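# Pin the connecting link through the chain joint, then cap it

## Task

Set the connecting link so its pins stick upward through the middle joint of the chain, then seat the cover plate down onto both of those pins.

## Robot and tools

Robot: two arms, left_arm and right_arm, each ending in a parallel gripper. Every pose, velocity and target lives in the scene frame: origin at table-top height halfway between the two nominal arm bases, +x out over the table, +z up, and left_arm on the +y side (arm names do not match image sides). True bases sit slightly off nominal; only a BASES line, if present, gives their calibrated spot. Printed hand positions and orientations can be off by a few centimetres, worse at long reach. Gripper frame: fingers extend along its +z, close and open along its y. end_effector_position is the point between the finger pads, roughly 1 cm short of the tips.

A row is always 16 plain numbers, one flat list covering both arms: left_arm x, y, z (metres), qw, qx, qy, qz (unit quaternion, w first), opening; then the same eight for right_arm. Position and quaternion are an absolute pose in the scene frame, not an offset. Opening runs from -1 (closed) to +1 (fully open, 0.093 m). Include the idle arm too: to park it, resend the exact position and quaternion from the last result taken before it stopped, plus its wanted opening. To keep a gripper's orientation steady, repeat one fixed quaternion rather than copying the drifting reported one. Sending 0 as an opening is a real command, so resend the current value to leave fingers alone.

Tools:
- execute_actions(actions, cameras): actions is a list of actions; each action is a list of up to 15 rows, each row lasting one 1/30 s step; a short table repeats its final row to fill 15 steps. Each target must lie within 0.6 m of that gripper's current position along each of its own axes, or the action is rejected for both arms; if the first action fails this against the last reported state, or any action is malformed, the whole call is rejected. An empty list just reports state and images.
- move(target, speed, blend, opening_speed, blocking, cameras): target is one 16-number row or a list of up to 15 rows (absolute poses, no 0.6 m limit); each gripper goes in a straight line from its Hand target. speed is m/s, 0.002 to 0.5, default 0.25 (rotation capped at twice that in rad/s), one value or one per target. blend, in metres, rounds intermediate corners; 0 stops at each. opening_speed (0.2 or more per second on the -1..+1 scale) ramps the fingers. blocking=false returns after about 0.5 s while motion continues; a new move takes over from the current point. Paths last at least 0.5 s and are cut after 10 s. Openings in later list targets are applied only after all arms halt there. Moves ignore obstacles and the other arm; faster means more lag, overshoot and harder contacts, and aiming past a contact presses harder. Steer around an arm's own base, not close past it, or its shoulder posture may flip.
- wait(seconds): 0 to 10; arms keep their last command; a running move continues.
- stop(): brakes the running move; needs room if fast.
- zoom_image(camera, region): camera is cam_high, cam_low, cam_left_wrist or cam_right_wrist; region [x0, y0, x1, y1] in pixels from the top-left, at most 504 by 504, on that camera's latest image.
- finished_scene(scene): scene number 1 or 2; irreversible. Call only when the plate sits on both pins and stays put without the robot.

All four cameras give 896x504 images; the cameras argument picks which (null or ["all"] for all, [] for none; an unknown name voids the call).

Results: each gripper's end_effector_position and end_effector_quat_wxyz, Hand target (where the arm is actually being driven, which may fall short of your command; send the remainder next), Tool commands, Joint positions (last entry is gripper gap in metres, zero-floored), Joint velocities ("within noise" means still), Joint torques (offset, noisy, joints 1-3 wrap at ±28 N m), and grip_measured. A move adds a move: line, e.g. done, off_target, moving, held, fault, plus limits such as paced (pose clipped) or held (steps withheld). Done means resting within 10 mm and 2 degrees; neither done nor off_target says anything about contact.

Control details: each step the command is clipped to within 100 mm and 20 degrees of the measured pose. Friction and gravity can leave the hand short, low or tilted; small moves may not happen or go sideways, so check position and tilt after each move and correct. The clearance check stops arm-to-forearm approaches but not gripper-to-gripper collisions.

Gripping: pads meet near -0.94 on grip_measured; each mm of object width adds about 0.0208; readings may sit up to 0.02 high. Commanding further below the width reading squeezes harder (about 50 to 62 N per pad). Keep sending the closing value to keep hold; grip_measured alone cannot confirm a grasp on thin parts.

Avoid: dropping parts, releasing moving parts, knocking anything off the table, fast impacts, hard presses, and arm-on-arm contact, which can end the scene. Occasional outside tugs on held parts or pushes on loose ones may occur. Motor heat rises from holding loads, stretched reach or pushing at unreachable poses: MOTOR HOT at 75 °C, forced fold and idle arm at 90 °C, arm collapse at 100 °C. Joint ranges (rad): waist -2.618 to 3.054, shoulder 0.000 to 3.142, elbow 0.000 to 3.142 (straight at 2.901), wrist pitch -1.571 to 1.571, wrist yaw -1.571 to 1.571, wrist roll -2.094 to 2.094. Faster, smoother, lower-effort solutions are better.

Each tool is called after "Emit:" as name(argument=value, ...) on one line, values as JSON.

## Session

Emit:
execute_actions(actions=[])

Scene clock: 0.00 s.
left_arm: end_effector_position=(+0.3515, +0.2248, +0.1202) grip_measured=+1.000 end_effector_quat_wxyz=(+0.613, +0.017, +0.790, -0.012) | right_arm: end_effector_position=(+0.4336, -0.3945, +0.1017) grip_measured=+1.000 end_effector_quat_wxyz=(+0.594, +0.078, +0.800, +0.015)
Joint positions: left_arm=[0.042 1.51 0.378 0.88 0.064 0.018 0.093] | right_arm=[-0.054 1.542 0.354 0.89 0.009 0.126 0.093]
Joint velocities: within noise
Joint torques (N m): no reading
Motor temperatures (°C): left_arm=[29 34 41 30 29 30 28] | right_arm=[28 40 34 30 29 27 32]
Heat: left arm: 41 °C; right arm: 40 °C.
Hand target: left_arm +0.3520, +0.2248, +0.1209; +0.612, +0.017, +0.791, -0.012 | right_arm +0.4342, -0.3946, +0.1026; +0.594, +0.078, +0.800, +0.015
Tool commands: left_gripper/opening=+1.0 right_gripper/opening=+1.0

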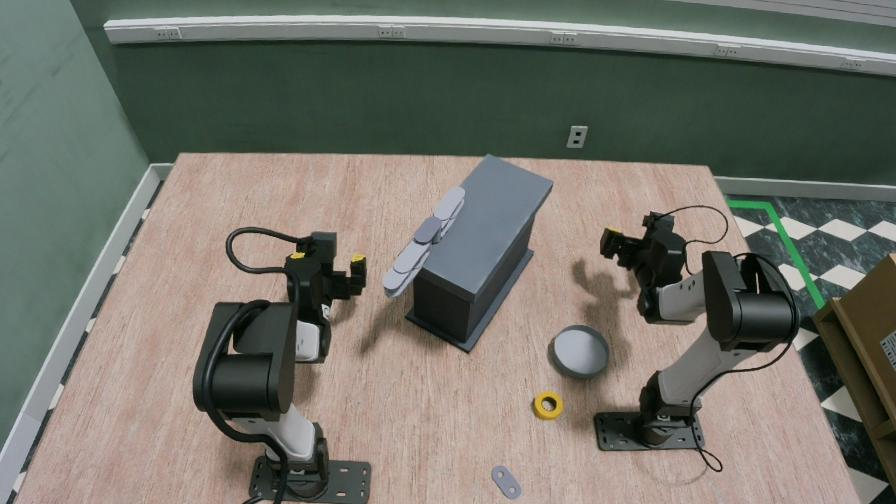

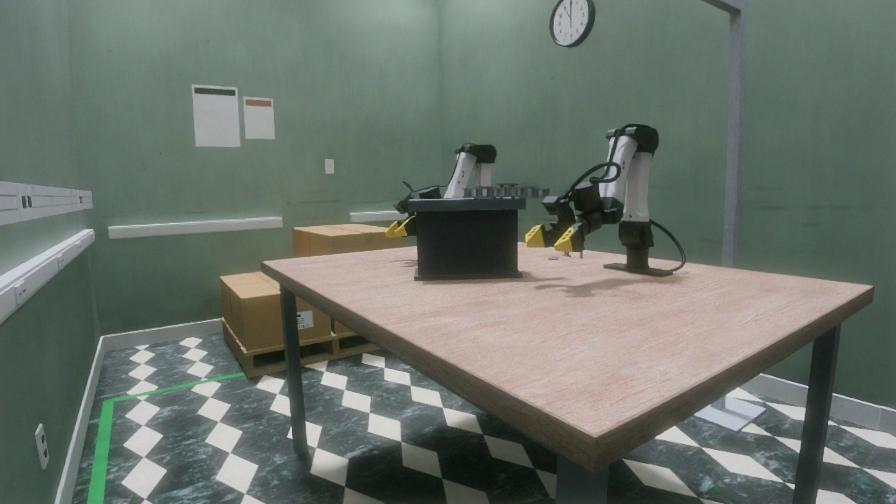

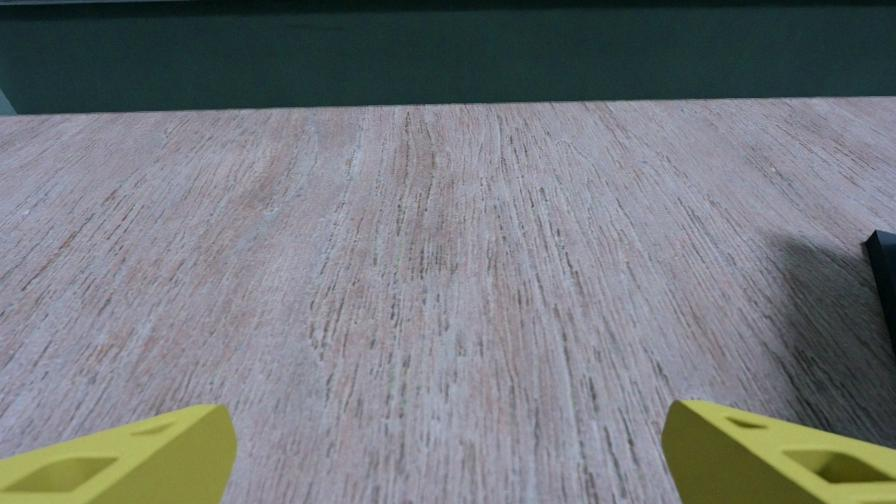

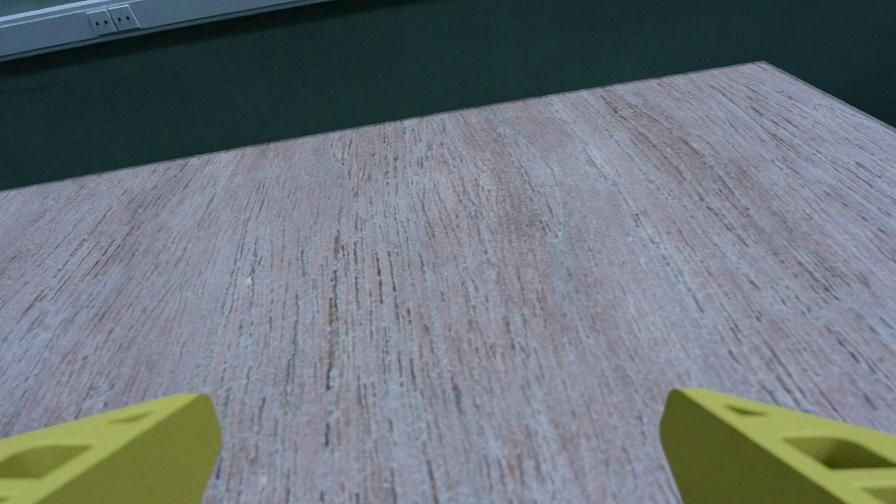

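Emit:
zoom_image(camera="cam_high", region=[360, 140, 580, 370])

Emit:
zoom_image(camera="cam_low", region=[370, 160, 610, 290])

Emit:
zoom_image(camera="cam_high", region=[460, 300, 640, 504])

Scaled by 2.191 from the camera's 896x504 image, which has a finer 1280x720 frame.

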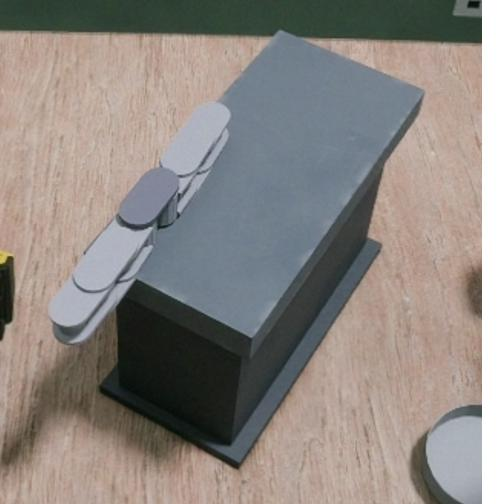

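Scaled by 2.100 from the camera's 896x504 image, which has a finer 1280x720 frame.

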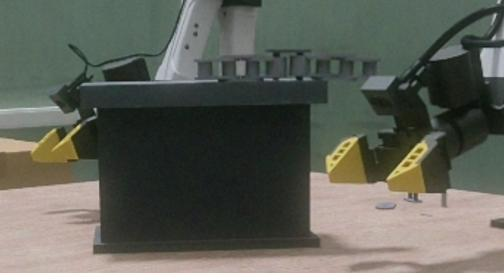

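Scaled by 2.471 from the camera's 896x504 image, which has a finer 1280x720 frame.

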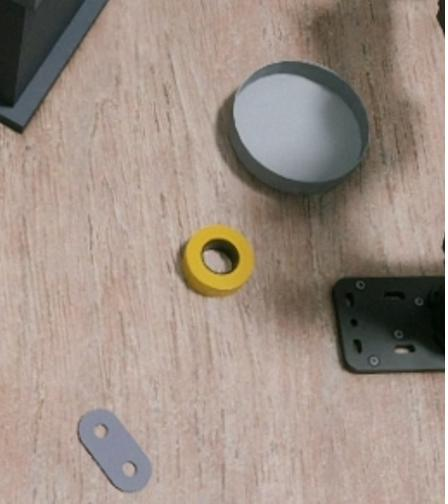

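Emit:
move(target=[0.30,0.16,0.33,0.2164,0,0.9763,0,1.0,0.25,-0.25,0.33,0.2164,0,0.9763,0,1.0], speed=0.2)

Scene clock: 4.80 s.
left_arm: end_effector_position=(+0.2999, +0.1609, +0.3343) grip_measured=+1.000 end_effector_quat_wxyz=(+0.258, +0.006, +0.966, -0.009) | right_arm: end_effector_position=(+0.2556, -0.2499, +0.3234) grip_measured=+1.000 end_effector_quat_wxyz=(+0.273, -0.012, +0.961, +0.036)
Joint positions: left_arm=[-0.214 1.662 2.151 -1.546 -0.095 -0.194 0.093] | right_arm=[0.714 1.262 1.745 -1.568 0.286 0.609 0.093]
Joint velocities: within noise
Joint torques (N m): left_arm=[-0.57 -4.1 6.06 1.08 -0.14 -0.18] | right_arm=[0.49 -3.92 7.16 1.14 0.01 0.23]
Motor temperatures (°C): left_arm=[29 35 42 32 29 30 28] | right_arm=[28 41 35 32 29 27 32]
Heat: left arm: 42 °C; right arm: 41 °C.
Hand target: left_arm +0.2999, +0.1601, +0.3296; +0.246, +0.001, +0.969, -0.006 | right_arm +0.2504, -0.2502, +0.3294; +0.275, -0.011, +0.960, +0.047
Off the commanded pose: left_arm 0.004 m, 5 deg | right_arm 0.009 m, 8 deg.
joint sent to its limit (left arm) — joint 4 (wrist pitch), lower limit. The joint targets are off in orientation, not in position.
joint sent to its limit (right arm) — joint 4 (wrist pitch), lower limit. The joint targets are off in orientation, not in position.
move: off_target (left_arm, right_arm)

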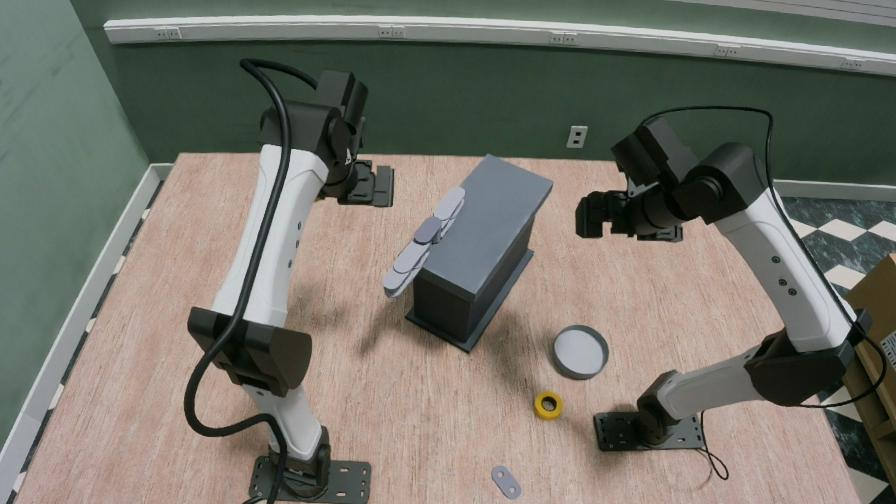

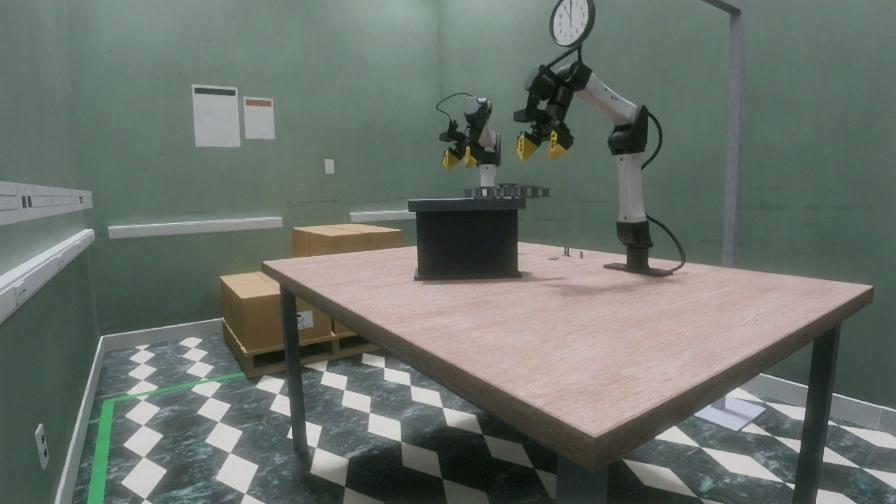

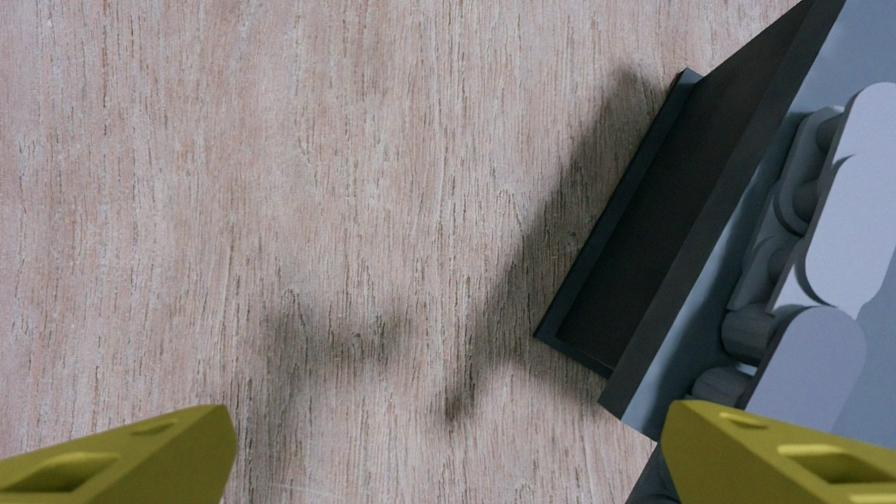

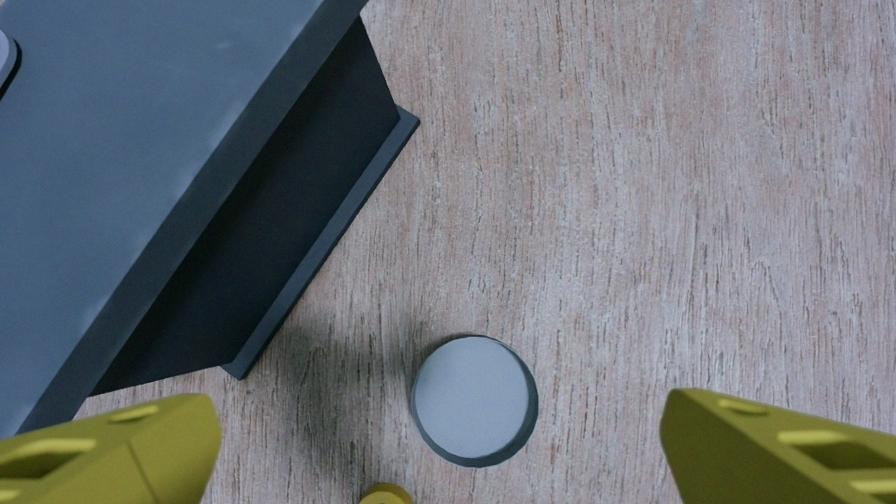

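Emit:
move(target=[0.21,0.0,0.33,0.2517,0.2255,0.9393,-0.0604,1.0,0.25,-0.30,0.33,0.2517,0,0.9676,0,1.0], speed=0.2)

Scene clock: 7.73 s.
left_arm: end_effector_position=(+0.2064, +0.0017, +0.3261) grip_measured=+1.000 end_effector_quat_wxyz=(+0.242, +0.234, +0.940, -0.059) | right_arm: end_effector_position=(+0.2549, -0.2974, +0.3334) grip_measured=+1.000 end_effector_quat_wxyz=(+0.292, -0.001, +0.956, +0.019)
Joint positions: left_arm=[-0.785 1.614 2.071 -1.546 -0.151 -0.278 0.093] | right_arm=[0.512 1.175 1.723 -1.57 0.239 0.434 0.093]
Joint velocities: within noise
Joint torques (N m): left_arm=[-0.35 -5 6.22 1.31 -0.29 -0.19] | right_arm=[-0.61 -2.69 4.27 1.27 0.01 0.07]
Motor temperatures (°C): left_arm=[29 35 42 32 29 30 28] | right_arm=[28 41 35 32 29 27 32]
Heat: left arm: 42 °C; right arm: 41 °C.
Hand target: left_arm +0.2099, +0.0000, +0.3300; +0.252, +0.226, +0.939, -0.061 | right_arm +0.2504, -0.3000, +0.3294; +0.283, -0.004, +0.959, +0.017
Off the commanded pose: left_arm 0.006 m, 2 deg | right_arm 0.007 m, 5 deg.
joint sent to its limit (right arm) — joint 4 (wrist pitch), lower limit. The joint targets are off in orientation, not in position.
move: off_target (right_arm)

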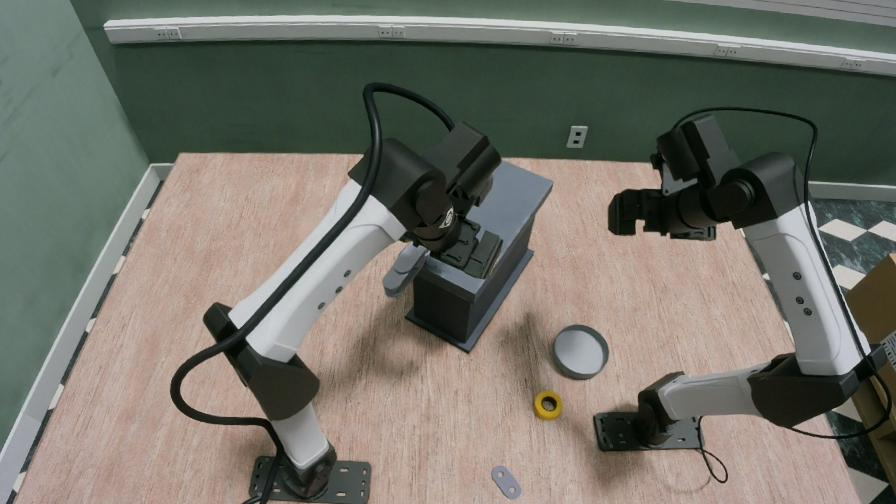

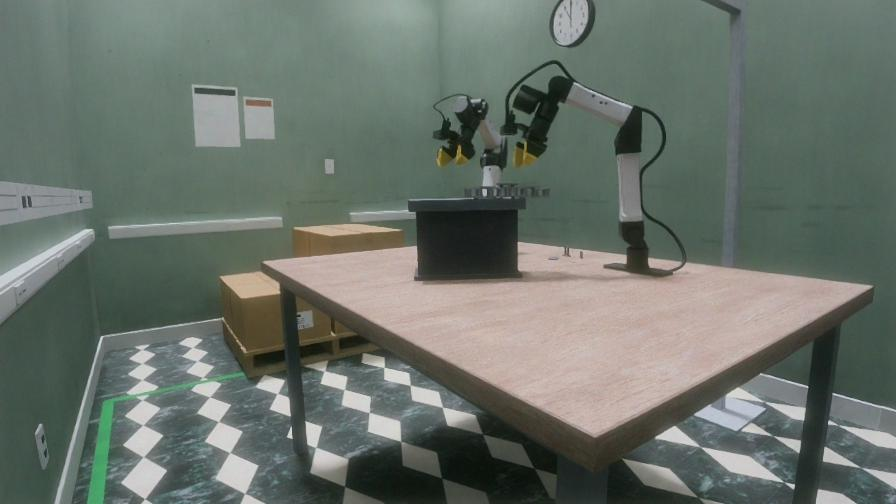

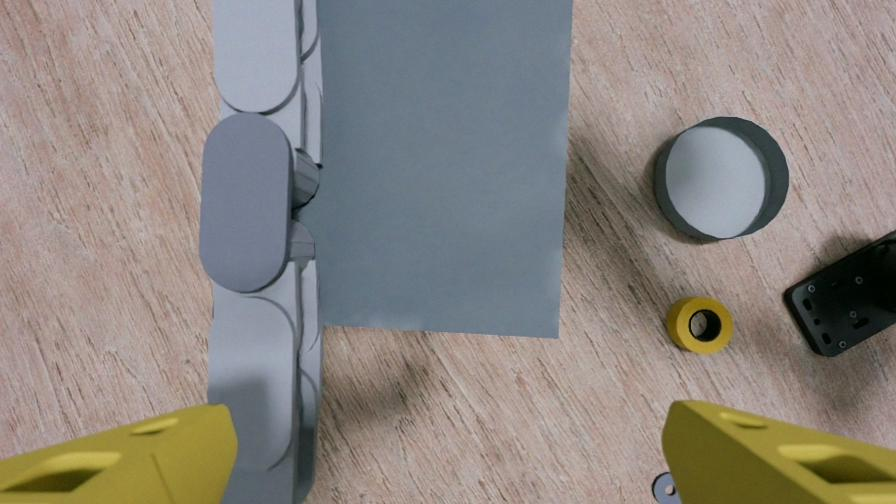

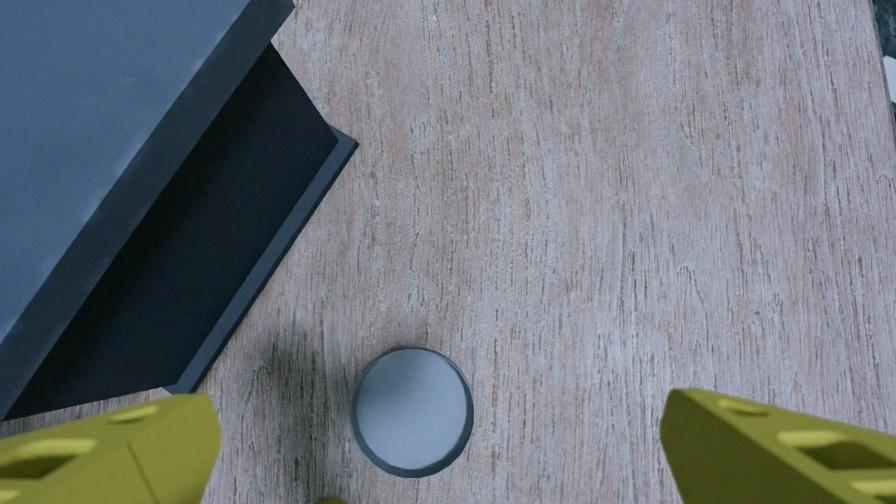

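Emit:
move(target=[0.21,0.0,0.33,0.2517,0.2255,0.9393,-0.0604,1.0,0.12,-0.17,0.33,0.183,-0.683,0.683,0.183,1.0], speed=0.25)

Emit:
zoom_image(camera="cam_left_wrist", region=[150, 60, 450, 320])

Scene clock: 20.67 s.
left_arm: end_effector_position=(+0.2065, +0.0018, +0.3261) grip_measured=+1.000 end_effector_quat_wxyz=(+0.242, +0.233, +0.940, -0.059) | right_arm: end_effector_position=(+0.1230, -0.1702, +0.3270) grip_measured=+1.000 end_effector_quat_wxyz=(-0.225, +0.665, -0.687, -0.187)
Joint positions: left_arm=[-0.785 1.614 2.071 -1.546 -0.152 -0.279 0.093] | right_arm=[0.991 1.134 1.673 -1.57 -0.262 -0.483 0.093]
Joint velocities: within noise
Joint torques (N m): left_arm=[-0.35 -4.98 6.22 1.31 -0.25 -0.2] | right_arm=[0.57 -0.68 6.86 1.27 -0.31 0.08]
Motor temperatures (°C): left_arm=[29 35 43 33 29 30 28] | right_arm=[28 40 35 32 29 27 32]
Heat: left arm: 43 °C; right arm: 40 °C.
Hand target: left_arm +0.2099, +0.0000, +0.3300; +0.252, +0.226, +0.939, -0.061 | right_arm +0.1200, -0.1697, +0.3295; -0.223, +0.672, -0.680, -0.190
Off the commanded pose: left_arm 0.006 m, 1 deg | right_arm 0.004 m, 5 deg.
joint sent to its limit (right arm) — joint 4 (wrist pitch), lower limit. The joint targets are off in orientation, not in position.
move: off_target (right_arm)

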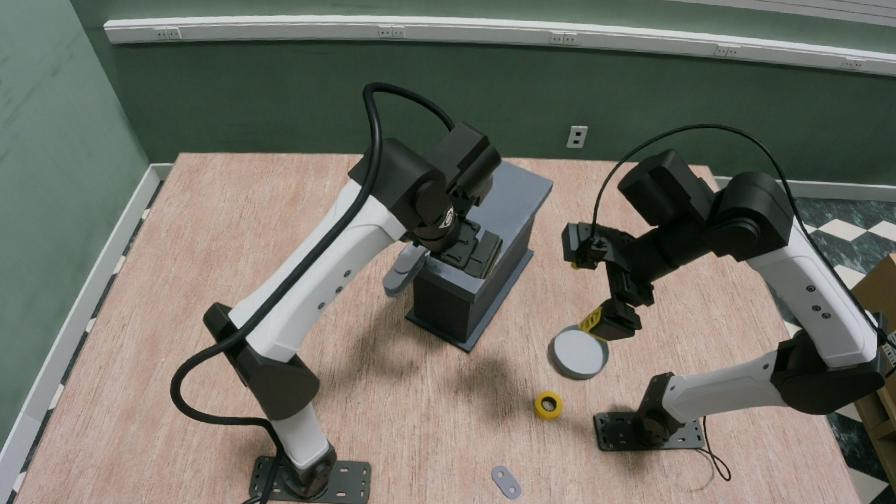

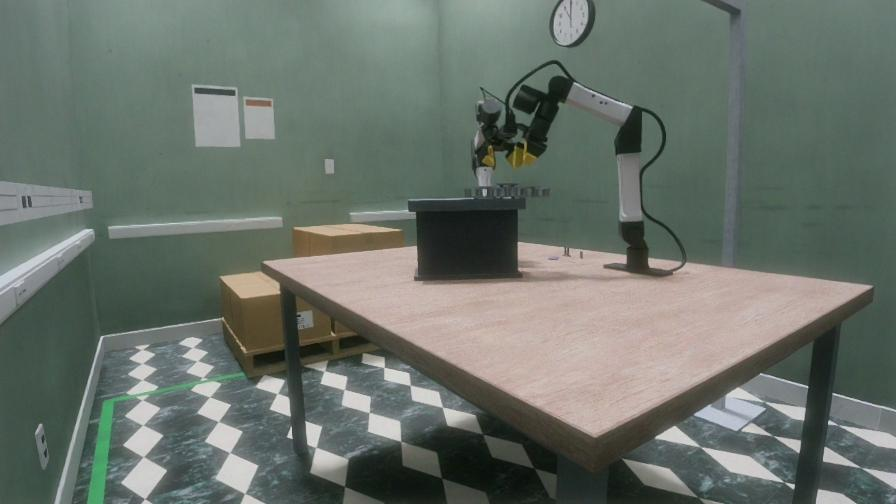

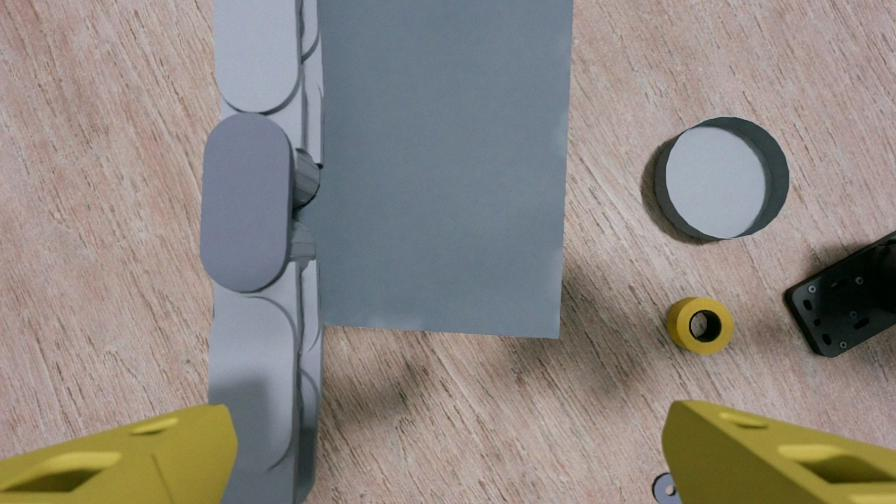

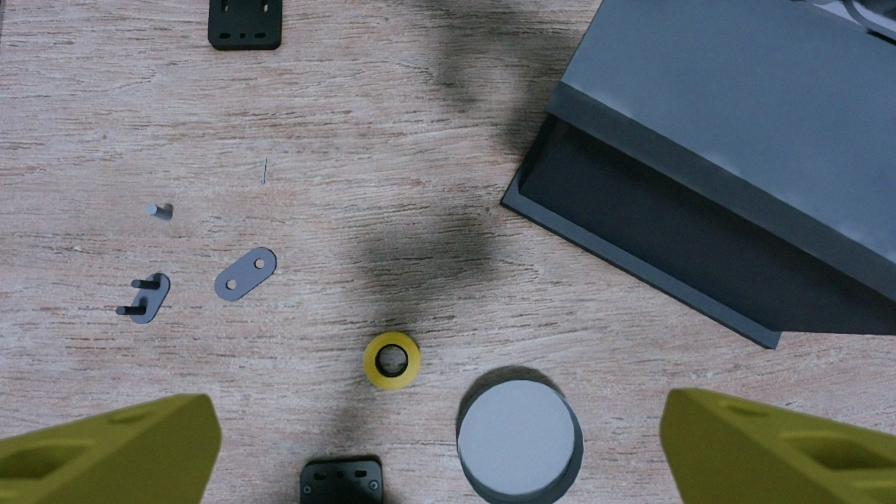

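Scaled by 1.680 from the camera's 896x504 image, which has a finer 1280x720 frame.

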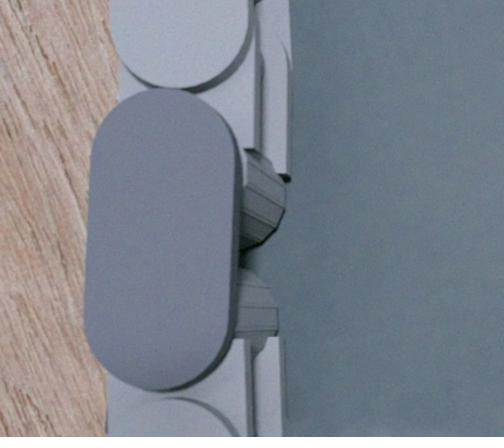

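Emit:
zoom_image(camera="cam_right_wrist", region=[100, 140, 300, 340])

Scaled by 2.520 from the camera's 896x504 image, which has a finer 1280x720 frame.

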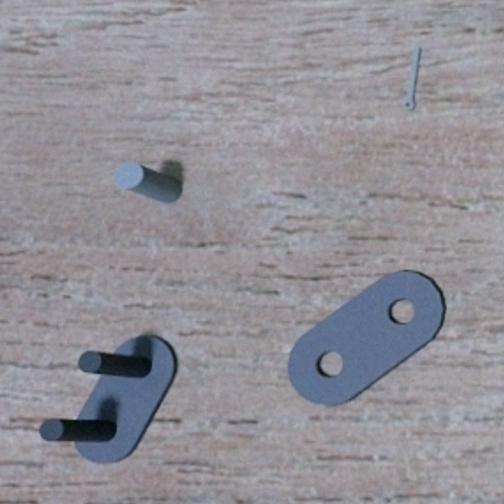

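Emit:
zoom_image(camera="cam_low", region=[450, 170, 560, 215])

Emit:
zoom_image(camera="cam_low", region=[530, 230, 610, 275])

Emit:
zoom_image(camera="cam_left_wrist", region=[190, 0, 350, 320])

Scaled by 4.582 from the camera's 896x504 image, which has a finer 1280x720 frame.

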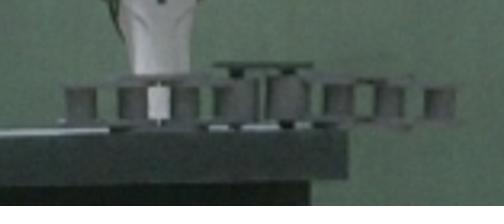

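Scaled by 6.300 from the camera's 896x504 image, which has a finer 1280x720 frame.

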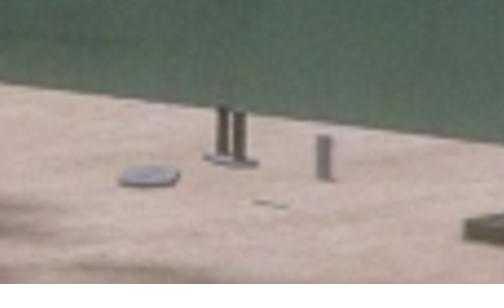

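Scaled by 1.575 from the camera's 896x504 image, which has a finer 1280x720 frame.

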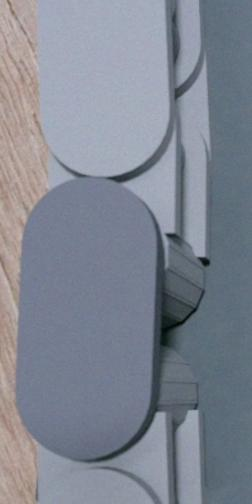

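Emit:
move(target=[0.283,0.035,0.325,0.2095,0.2445,0.9452,-0.0542,0.2,0.12,-0.20,0.33,0.183,-0.683,0.683,0.183,1.0], speed=0.15)

Scene clock: 25.67 s.
left_arm: end_effector_position=(+0.2831, +0.0366, +0.3272) grip_measured=+0.201 end_effector_quat_wxyz=(+0.243, +0.235, +0.939, -0.059) | right_arm: end_effector_position=(+0.1212, -0.1971, +0.3342) grip_measured=+1.000 end_effector_quat_wxyz=(-0.270, +0.657, -0.679, -0.183)
Joint positions: left_arm=[-0.516 1.772 2.256 -1.55 -0.024 -0.036 0.055] | right_arm=[0.896 1.017 1.627 -1.572 -0.287 -0.559 0.093]
Joint velocities: within noise
Joint torques (N m): left_arm=[0.01 -5.39 6.41 1.11 0.12 0.12] | right_arm=[-0.57 -0.2 4.05 1.39 -0.32 0.07]
Motor temperatures (°C): left_arm=[29 36 44 34 29 30 28] | right_arm=[28 40 36 32 29 27 32]
Heat: left arm: 44 °C; right arm: 40 °C.
Hand target: left_arm +0.2829, +0.0351, +0.3246; +0.234, +0.243, +0.939, -0.061 | right_arm +0.1198, -0.1994, +0.3296; -0.261, +0.659, -0.681, -0.182
Off the commanded pose: left_arm 0.003 m, 4 deg | right_arm 0.005 m, 10 deg.
joint sent to its limit (left arm) — joint 4 (wrist pitch), lower limit. The joint targets are off in orientation, not in position.
joint sent to its limit (right arm) — joint 4 (wrist pitch), lower limit. The joint targets are off in orientation, not in position.
move: off_target (left_arm, right_arm)

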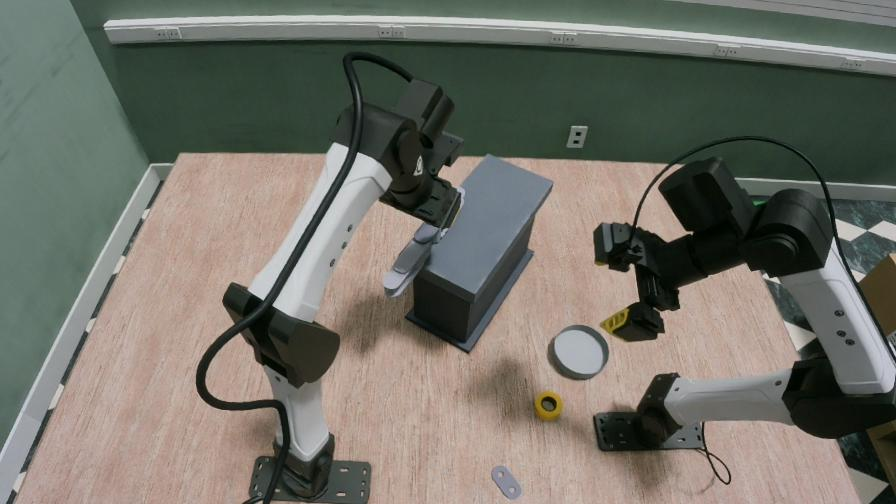

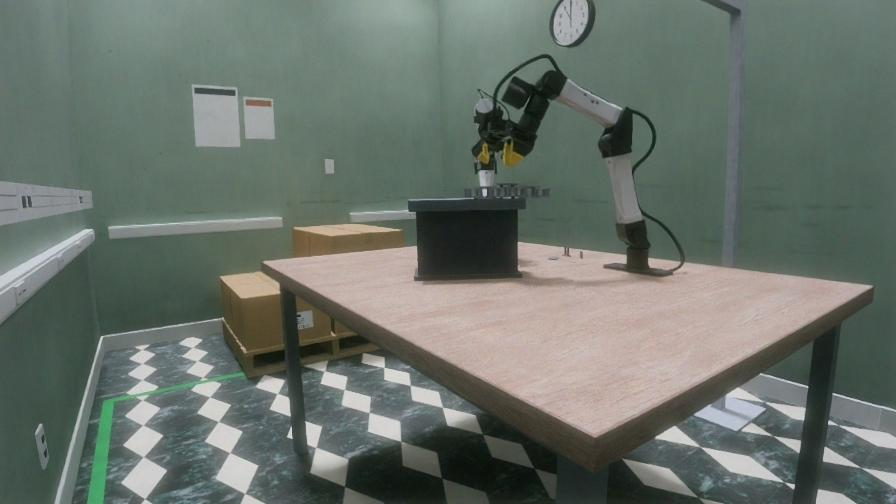

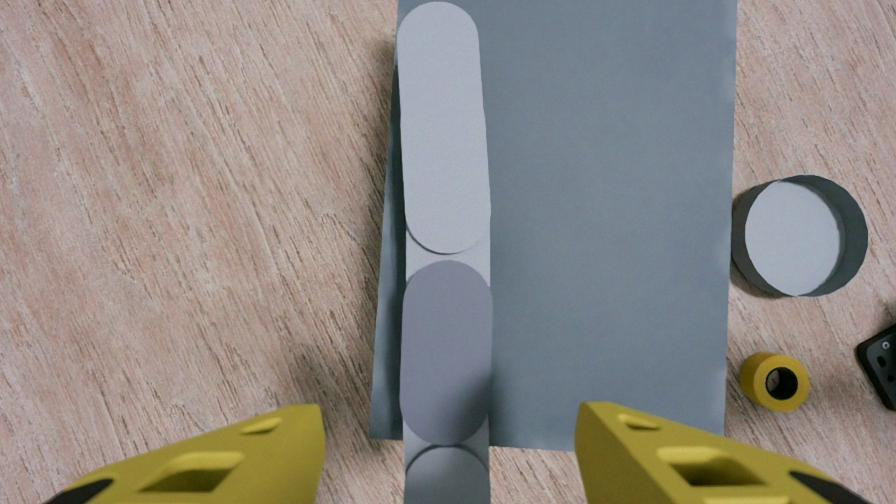

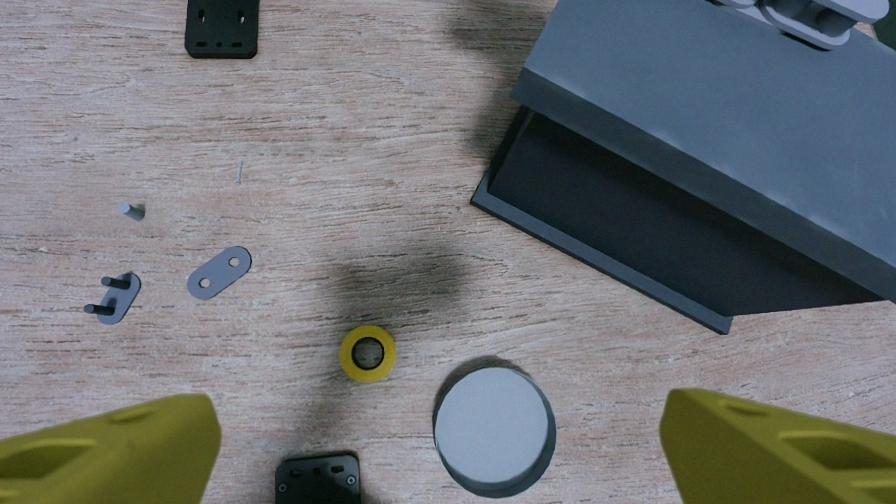

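Emit:
move(target=[0.285,0.034,0.295,0.2095,0.2445,0.9452,-0.0542,0.2,0.12,-0.20,0.33,0.183,-0.683,0.683,0.183,1.0], speed=0.08, cameras=["cam_left_wrist","cam_low"])

Emit:
zoom_image(camera="cam_low", region=[450, 130, 560, 215])

Scene clock: 28.07 s.
left_arm: end_effector_position=(+0.2847, +0.0355, +0.2946) grip_measured=+0.201 end_effector_quat_wxyz=(+0.206, +0.238, +0.948, -0.049) | right_arm: end_effector_position=(+0.1212, -0.1971, +0.3342) grip_measured=+1.000 end_effector_quat_wxyz=(-0.270, +0.657, -0.679, -0.183)
Joint positions: left_arm=[-0.516 1.772 2.135 -1.507 -0.023 -0.035 0.055] | right_arm=[0.896 1.017 1.627 -1.572 -0.287 -0.559 0.093]
Joint velocities: within noise
Joint torques (N m): left_arm=[0.05 -7.65 4.53 1.23 0.09 0.11] | right_arm=[-0.57 -0.2 4.05 1.39 -0.31 0.08]
Motor temperatures (°C): left_arm=[29 36 44 34 29 30 28] | right_arm=[28 40 36 32 29 27 32]
Heat: left arm: 44 °C; right arm: 40 °C.
Hand target: left_arm +0.2850, +0.0341, +0.2950; +0.209, +0.244, +0.945, -0.054 | right_arm +0.1198, -0.1994, +0.3296; -0.261, +0.659, -0.681, -0.182
Off the commanded pose: left_arm 0.002 m, 1 deg | right_arm 0.005 m, 10 deg.
joint sent to its limit (right arm) — joint 4 (wrist pitch), lower limit. The joint targets are off in orientation, not in position.
move: off_target (right_arm)
Images, in order (width x height): cam_low 896x504, cam_left_wrist 896x504.

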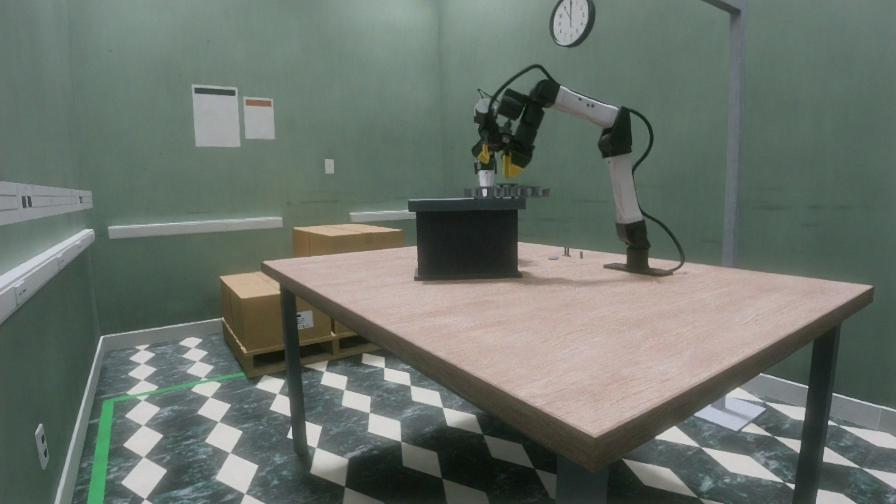

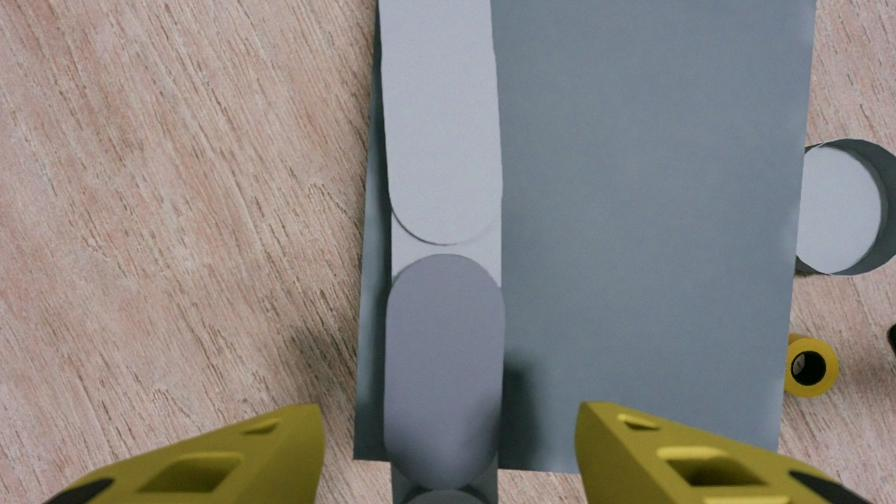

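Scaled by 4.582 from the camera's 896x504 image, which has a finer 1280x720 frame.

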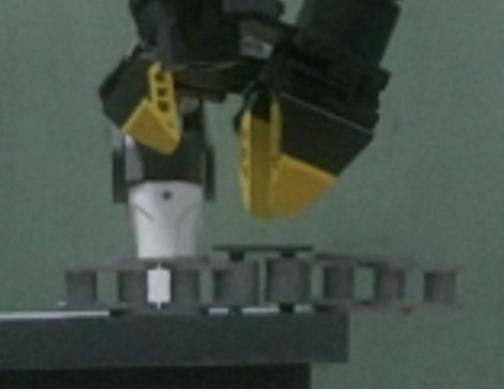

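Emit:
move(target=[0.288,0.0325,0.276,0.2095,0.2445,0.9452,-0.0542,0.2,0.12,-0.20,0.33,0.183,-0.683,0.683,0.183,1.0], speed=0.05, cameras=["cam_left_wrist","cam_low"])

Emit:
zoom_image(camera="cam_low", region=[450, 130, 560, 215])

Scene clock: 30.80 s.
left_arm: end_effector_position=(+0.2907, +0.0319, +0.2675) grip_measured=+0.201 end_effector_quat_wxyz=(+0.196, +0.239, +0.950, -0.045) | right_arm: end_effector_position=(+0.1212, -0.1971, +0.3342) grip_measured=+1.000 end_effector_quat_wxyz=(-0.270, +0.658, -0.679, -0.183)
Joint positions: left_arm=[-0.516 1.759 2.003 -1.411 -0.023 -0.035 0.055] | right_arm=[0.896 1.017 1.627 -1.572 -0.287 -0.56 0.093]
Joint velocities: within noise
Joint torques (N m): left_arm=[0.09 -9.96 4.83 1.21 0.08 0.11] | right_arm=[-0.59 -0.2 4.07 1.39 -0.31 0.08]
Motor temperatures (°C): left_arm=[29 37 44 34 29 30 28] | right_arm=[28 40 35 32 29 27 32]
Heat: left arm: 44 °C; right arm: 40 °C.
Hand target: left_arm +0.2879, +0.0326, +0.2760; +0.209, +0.244, +0.945, -0.054 | right_arm +0.1198, -0.1994, +0.3296; -0.261, +0.659, -0.681, -0.182
Off the commanded pose: left_arm 0.009 m, 2 deg | right_arm 0.005 m, 10 deg.
joint sent to its limit (right arm) — joint 4 (wrist pitch), lower limit. The joint targets are off in orientation, not in position.
move: off_target (right_arm)
Images, in order (width x height): cam_low 896x504, cam_left_wrist 896x504.

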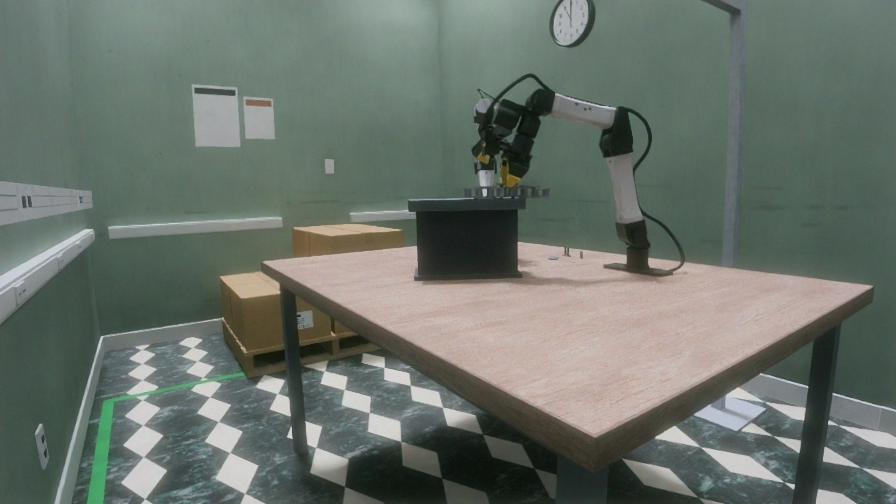

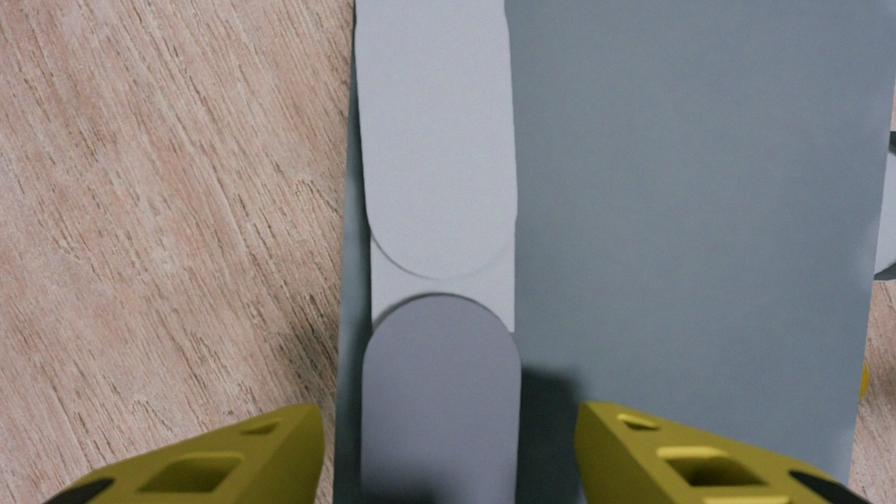

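Scaled by 4.582 from the camera's 896x504 image, which has a finer 1280x720 frame.

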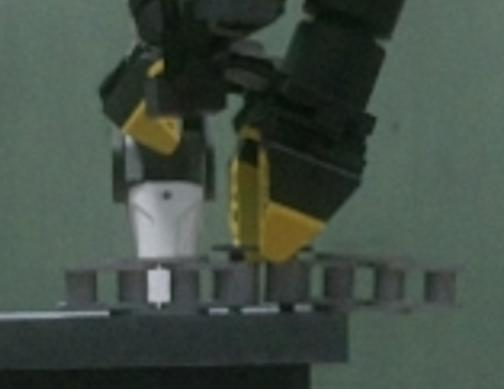

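Emit:
move(target=[0.287,0.0345,0.283,0.2095,0.2445,0.9452,-0.0542,0.2,0.12,-0.20,0.33,0.183,-0.683,0.683,0.183,1.0], speed=0.05, cameras=["cam_left_wrist","cam_low"])

Emit:
zoom_image(camera="cam_low", region=[450, 130, 560, 215])

Scene clock: 33.37 s.
left_arm: end_effector_position=(+0.2917, +0.0310, +0.2711) grip_measured=+0.201 end_effector_quat_wxyz=(+0.201, +0.241, +0.948, -0.047) | right_arm: end_effector_position=(+0.1212, -0.1971, +0.3342) grip_measured=+1.000 end_effector_quat_wxyz=(-0.270, +0.658, -0.679, -0.183)
Joint positions: left_arm=[-0.516 1.759 2.014 -1.41 -0.021 -0.031 0.055] | right_arm=[0.896 1.017 1.627 -1.572 -0.287 -0.56 0.093]
Joint velocities: within noise
Joint torques (N m): left_arm=[0.38 -9.29 7.19 0.93 0.11 0.1] | right_arm=[-0.59 -0.2 4.07 1.39 -0.31 0.08]
Motor temperatures (°C): left_arm=[29 37 44 34 29 30 28] | right_arm=[28 40 35 32 29 27 32]
Heat: left arm: 44 °C; right arm: 40 °C.
Hand target: left_arm +0.2870, +0.0345, +0.2828; +0.210, +0.244, +0.945, -0.054 | right_arm +0.1198, -0.1994, +0.3296; -0.261, +0.659, -0.681, -0.182
Off the commanded pose: left_arm 0.013 m, 1 deg | right_arm 0.005 m, 10 deg.
joint sent to its limit (right arm) — joint 4 (wrist pitch), lower limit. The joint targets are off in orientation, not in position.
move: off_target (left_arm, right_arm)
Images, in order (width x height): cam_low 896x504, cam_left_wrist 896x504.

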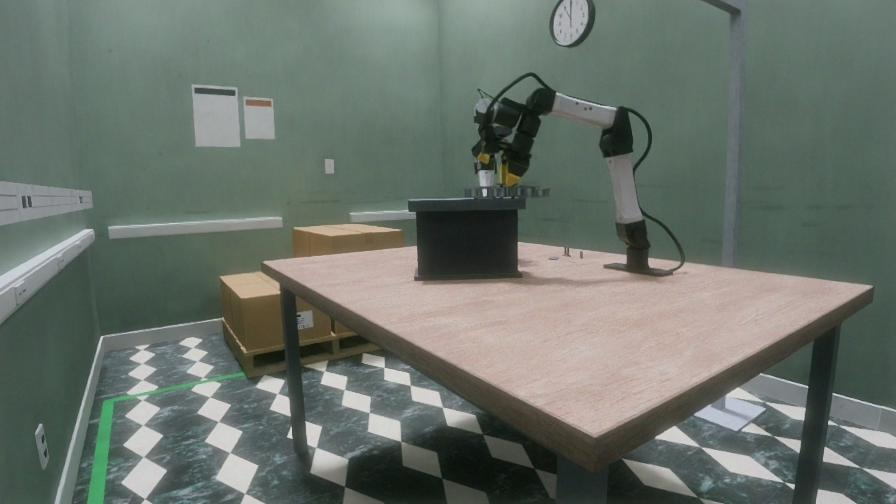

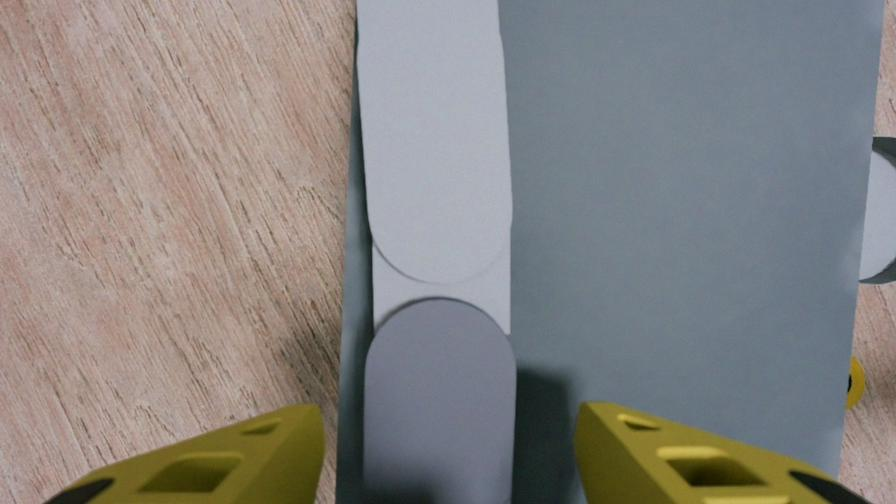

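Scaled by 4.582 from the camera's 896x504 image, which has a finer 1280x720 frame.

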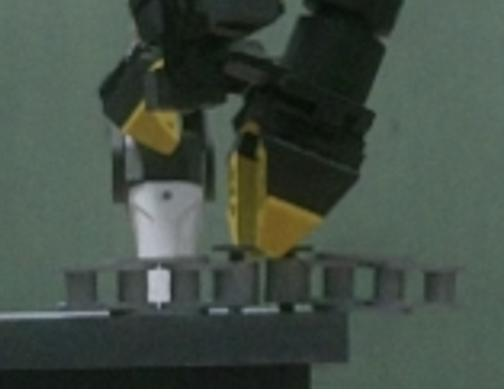

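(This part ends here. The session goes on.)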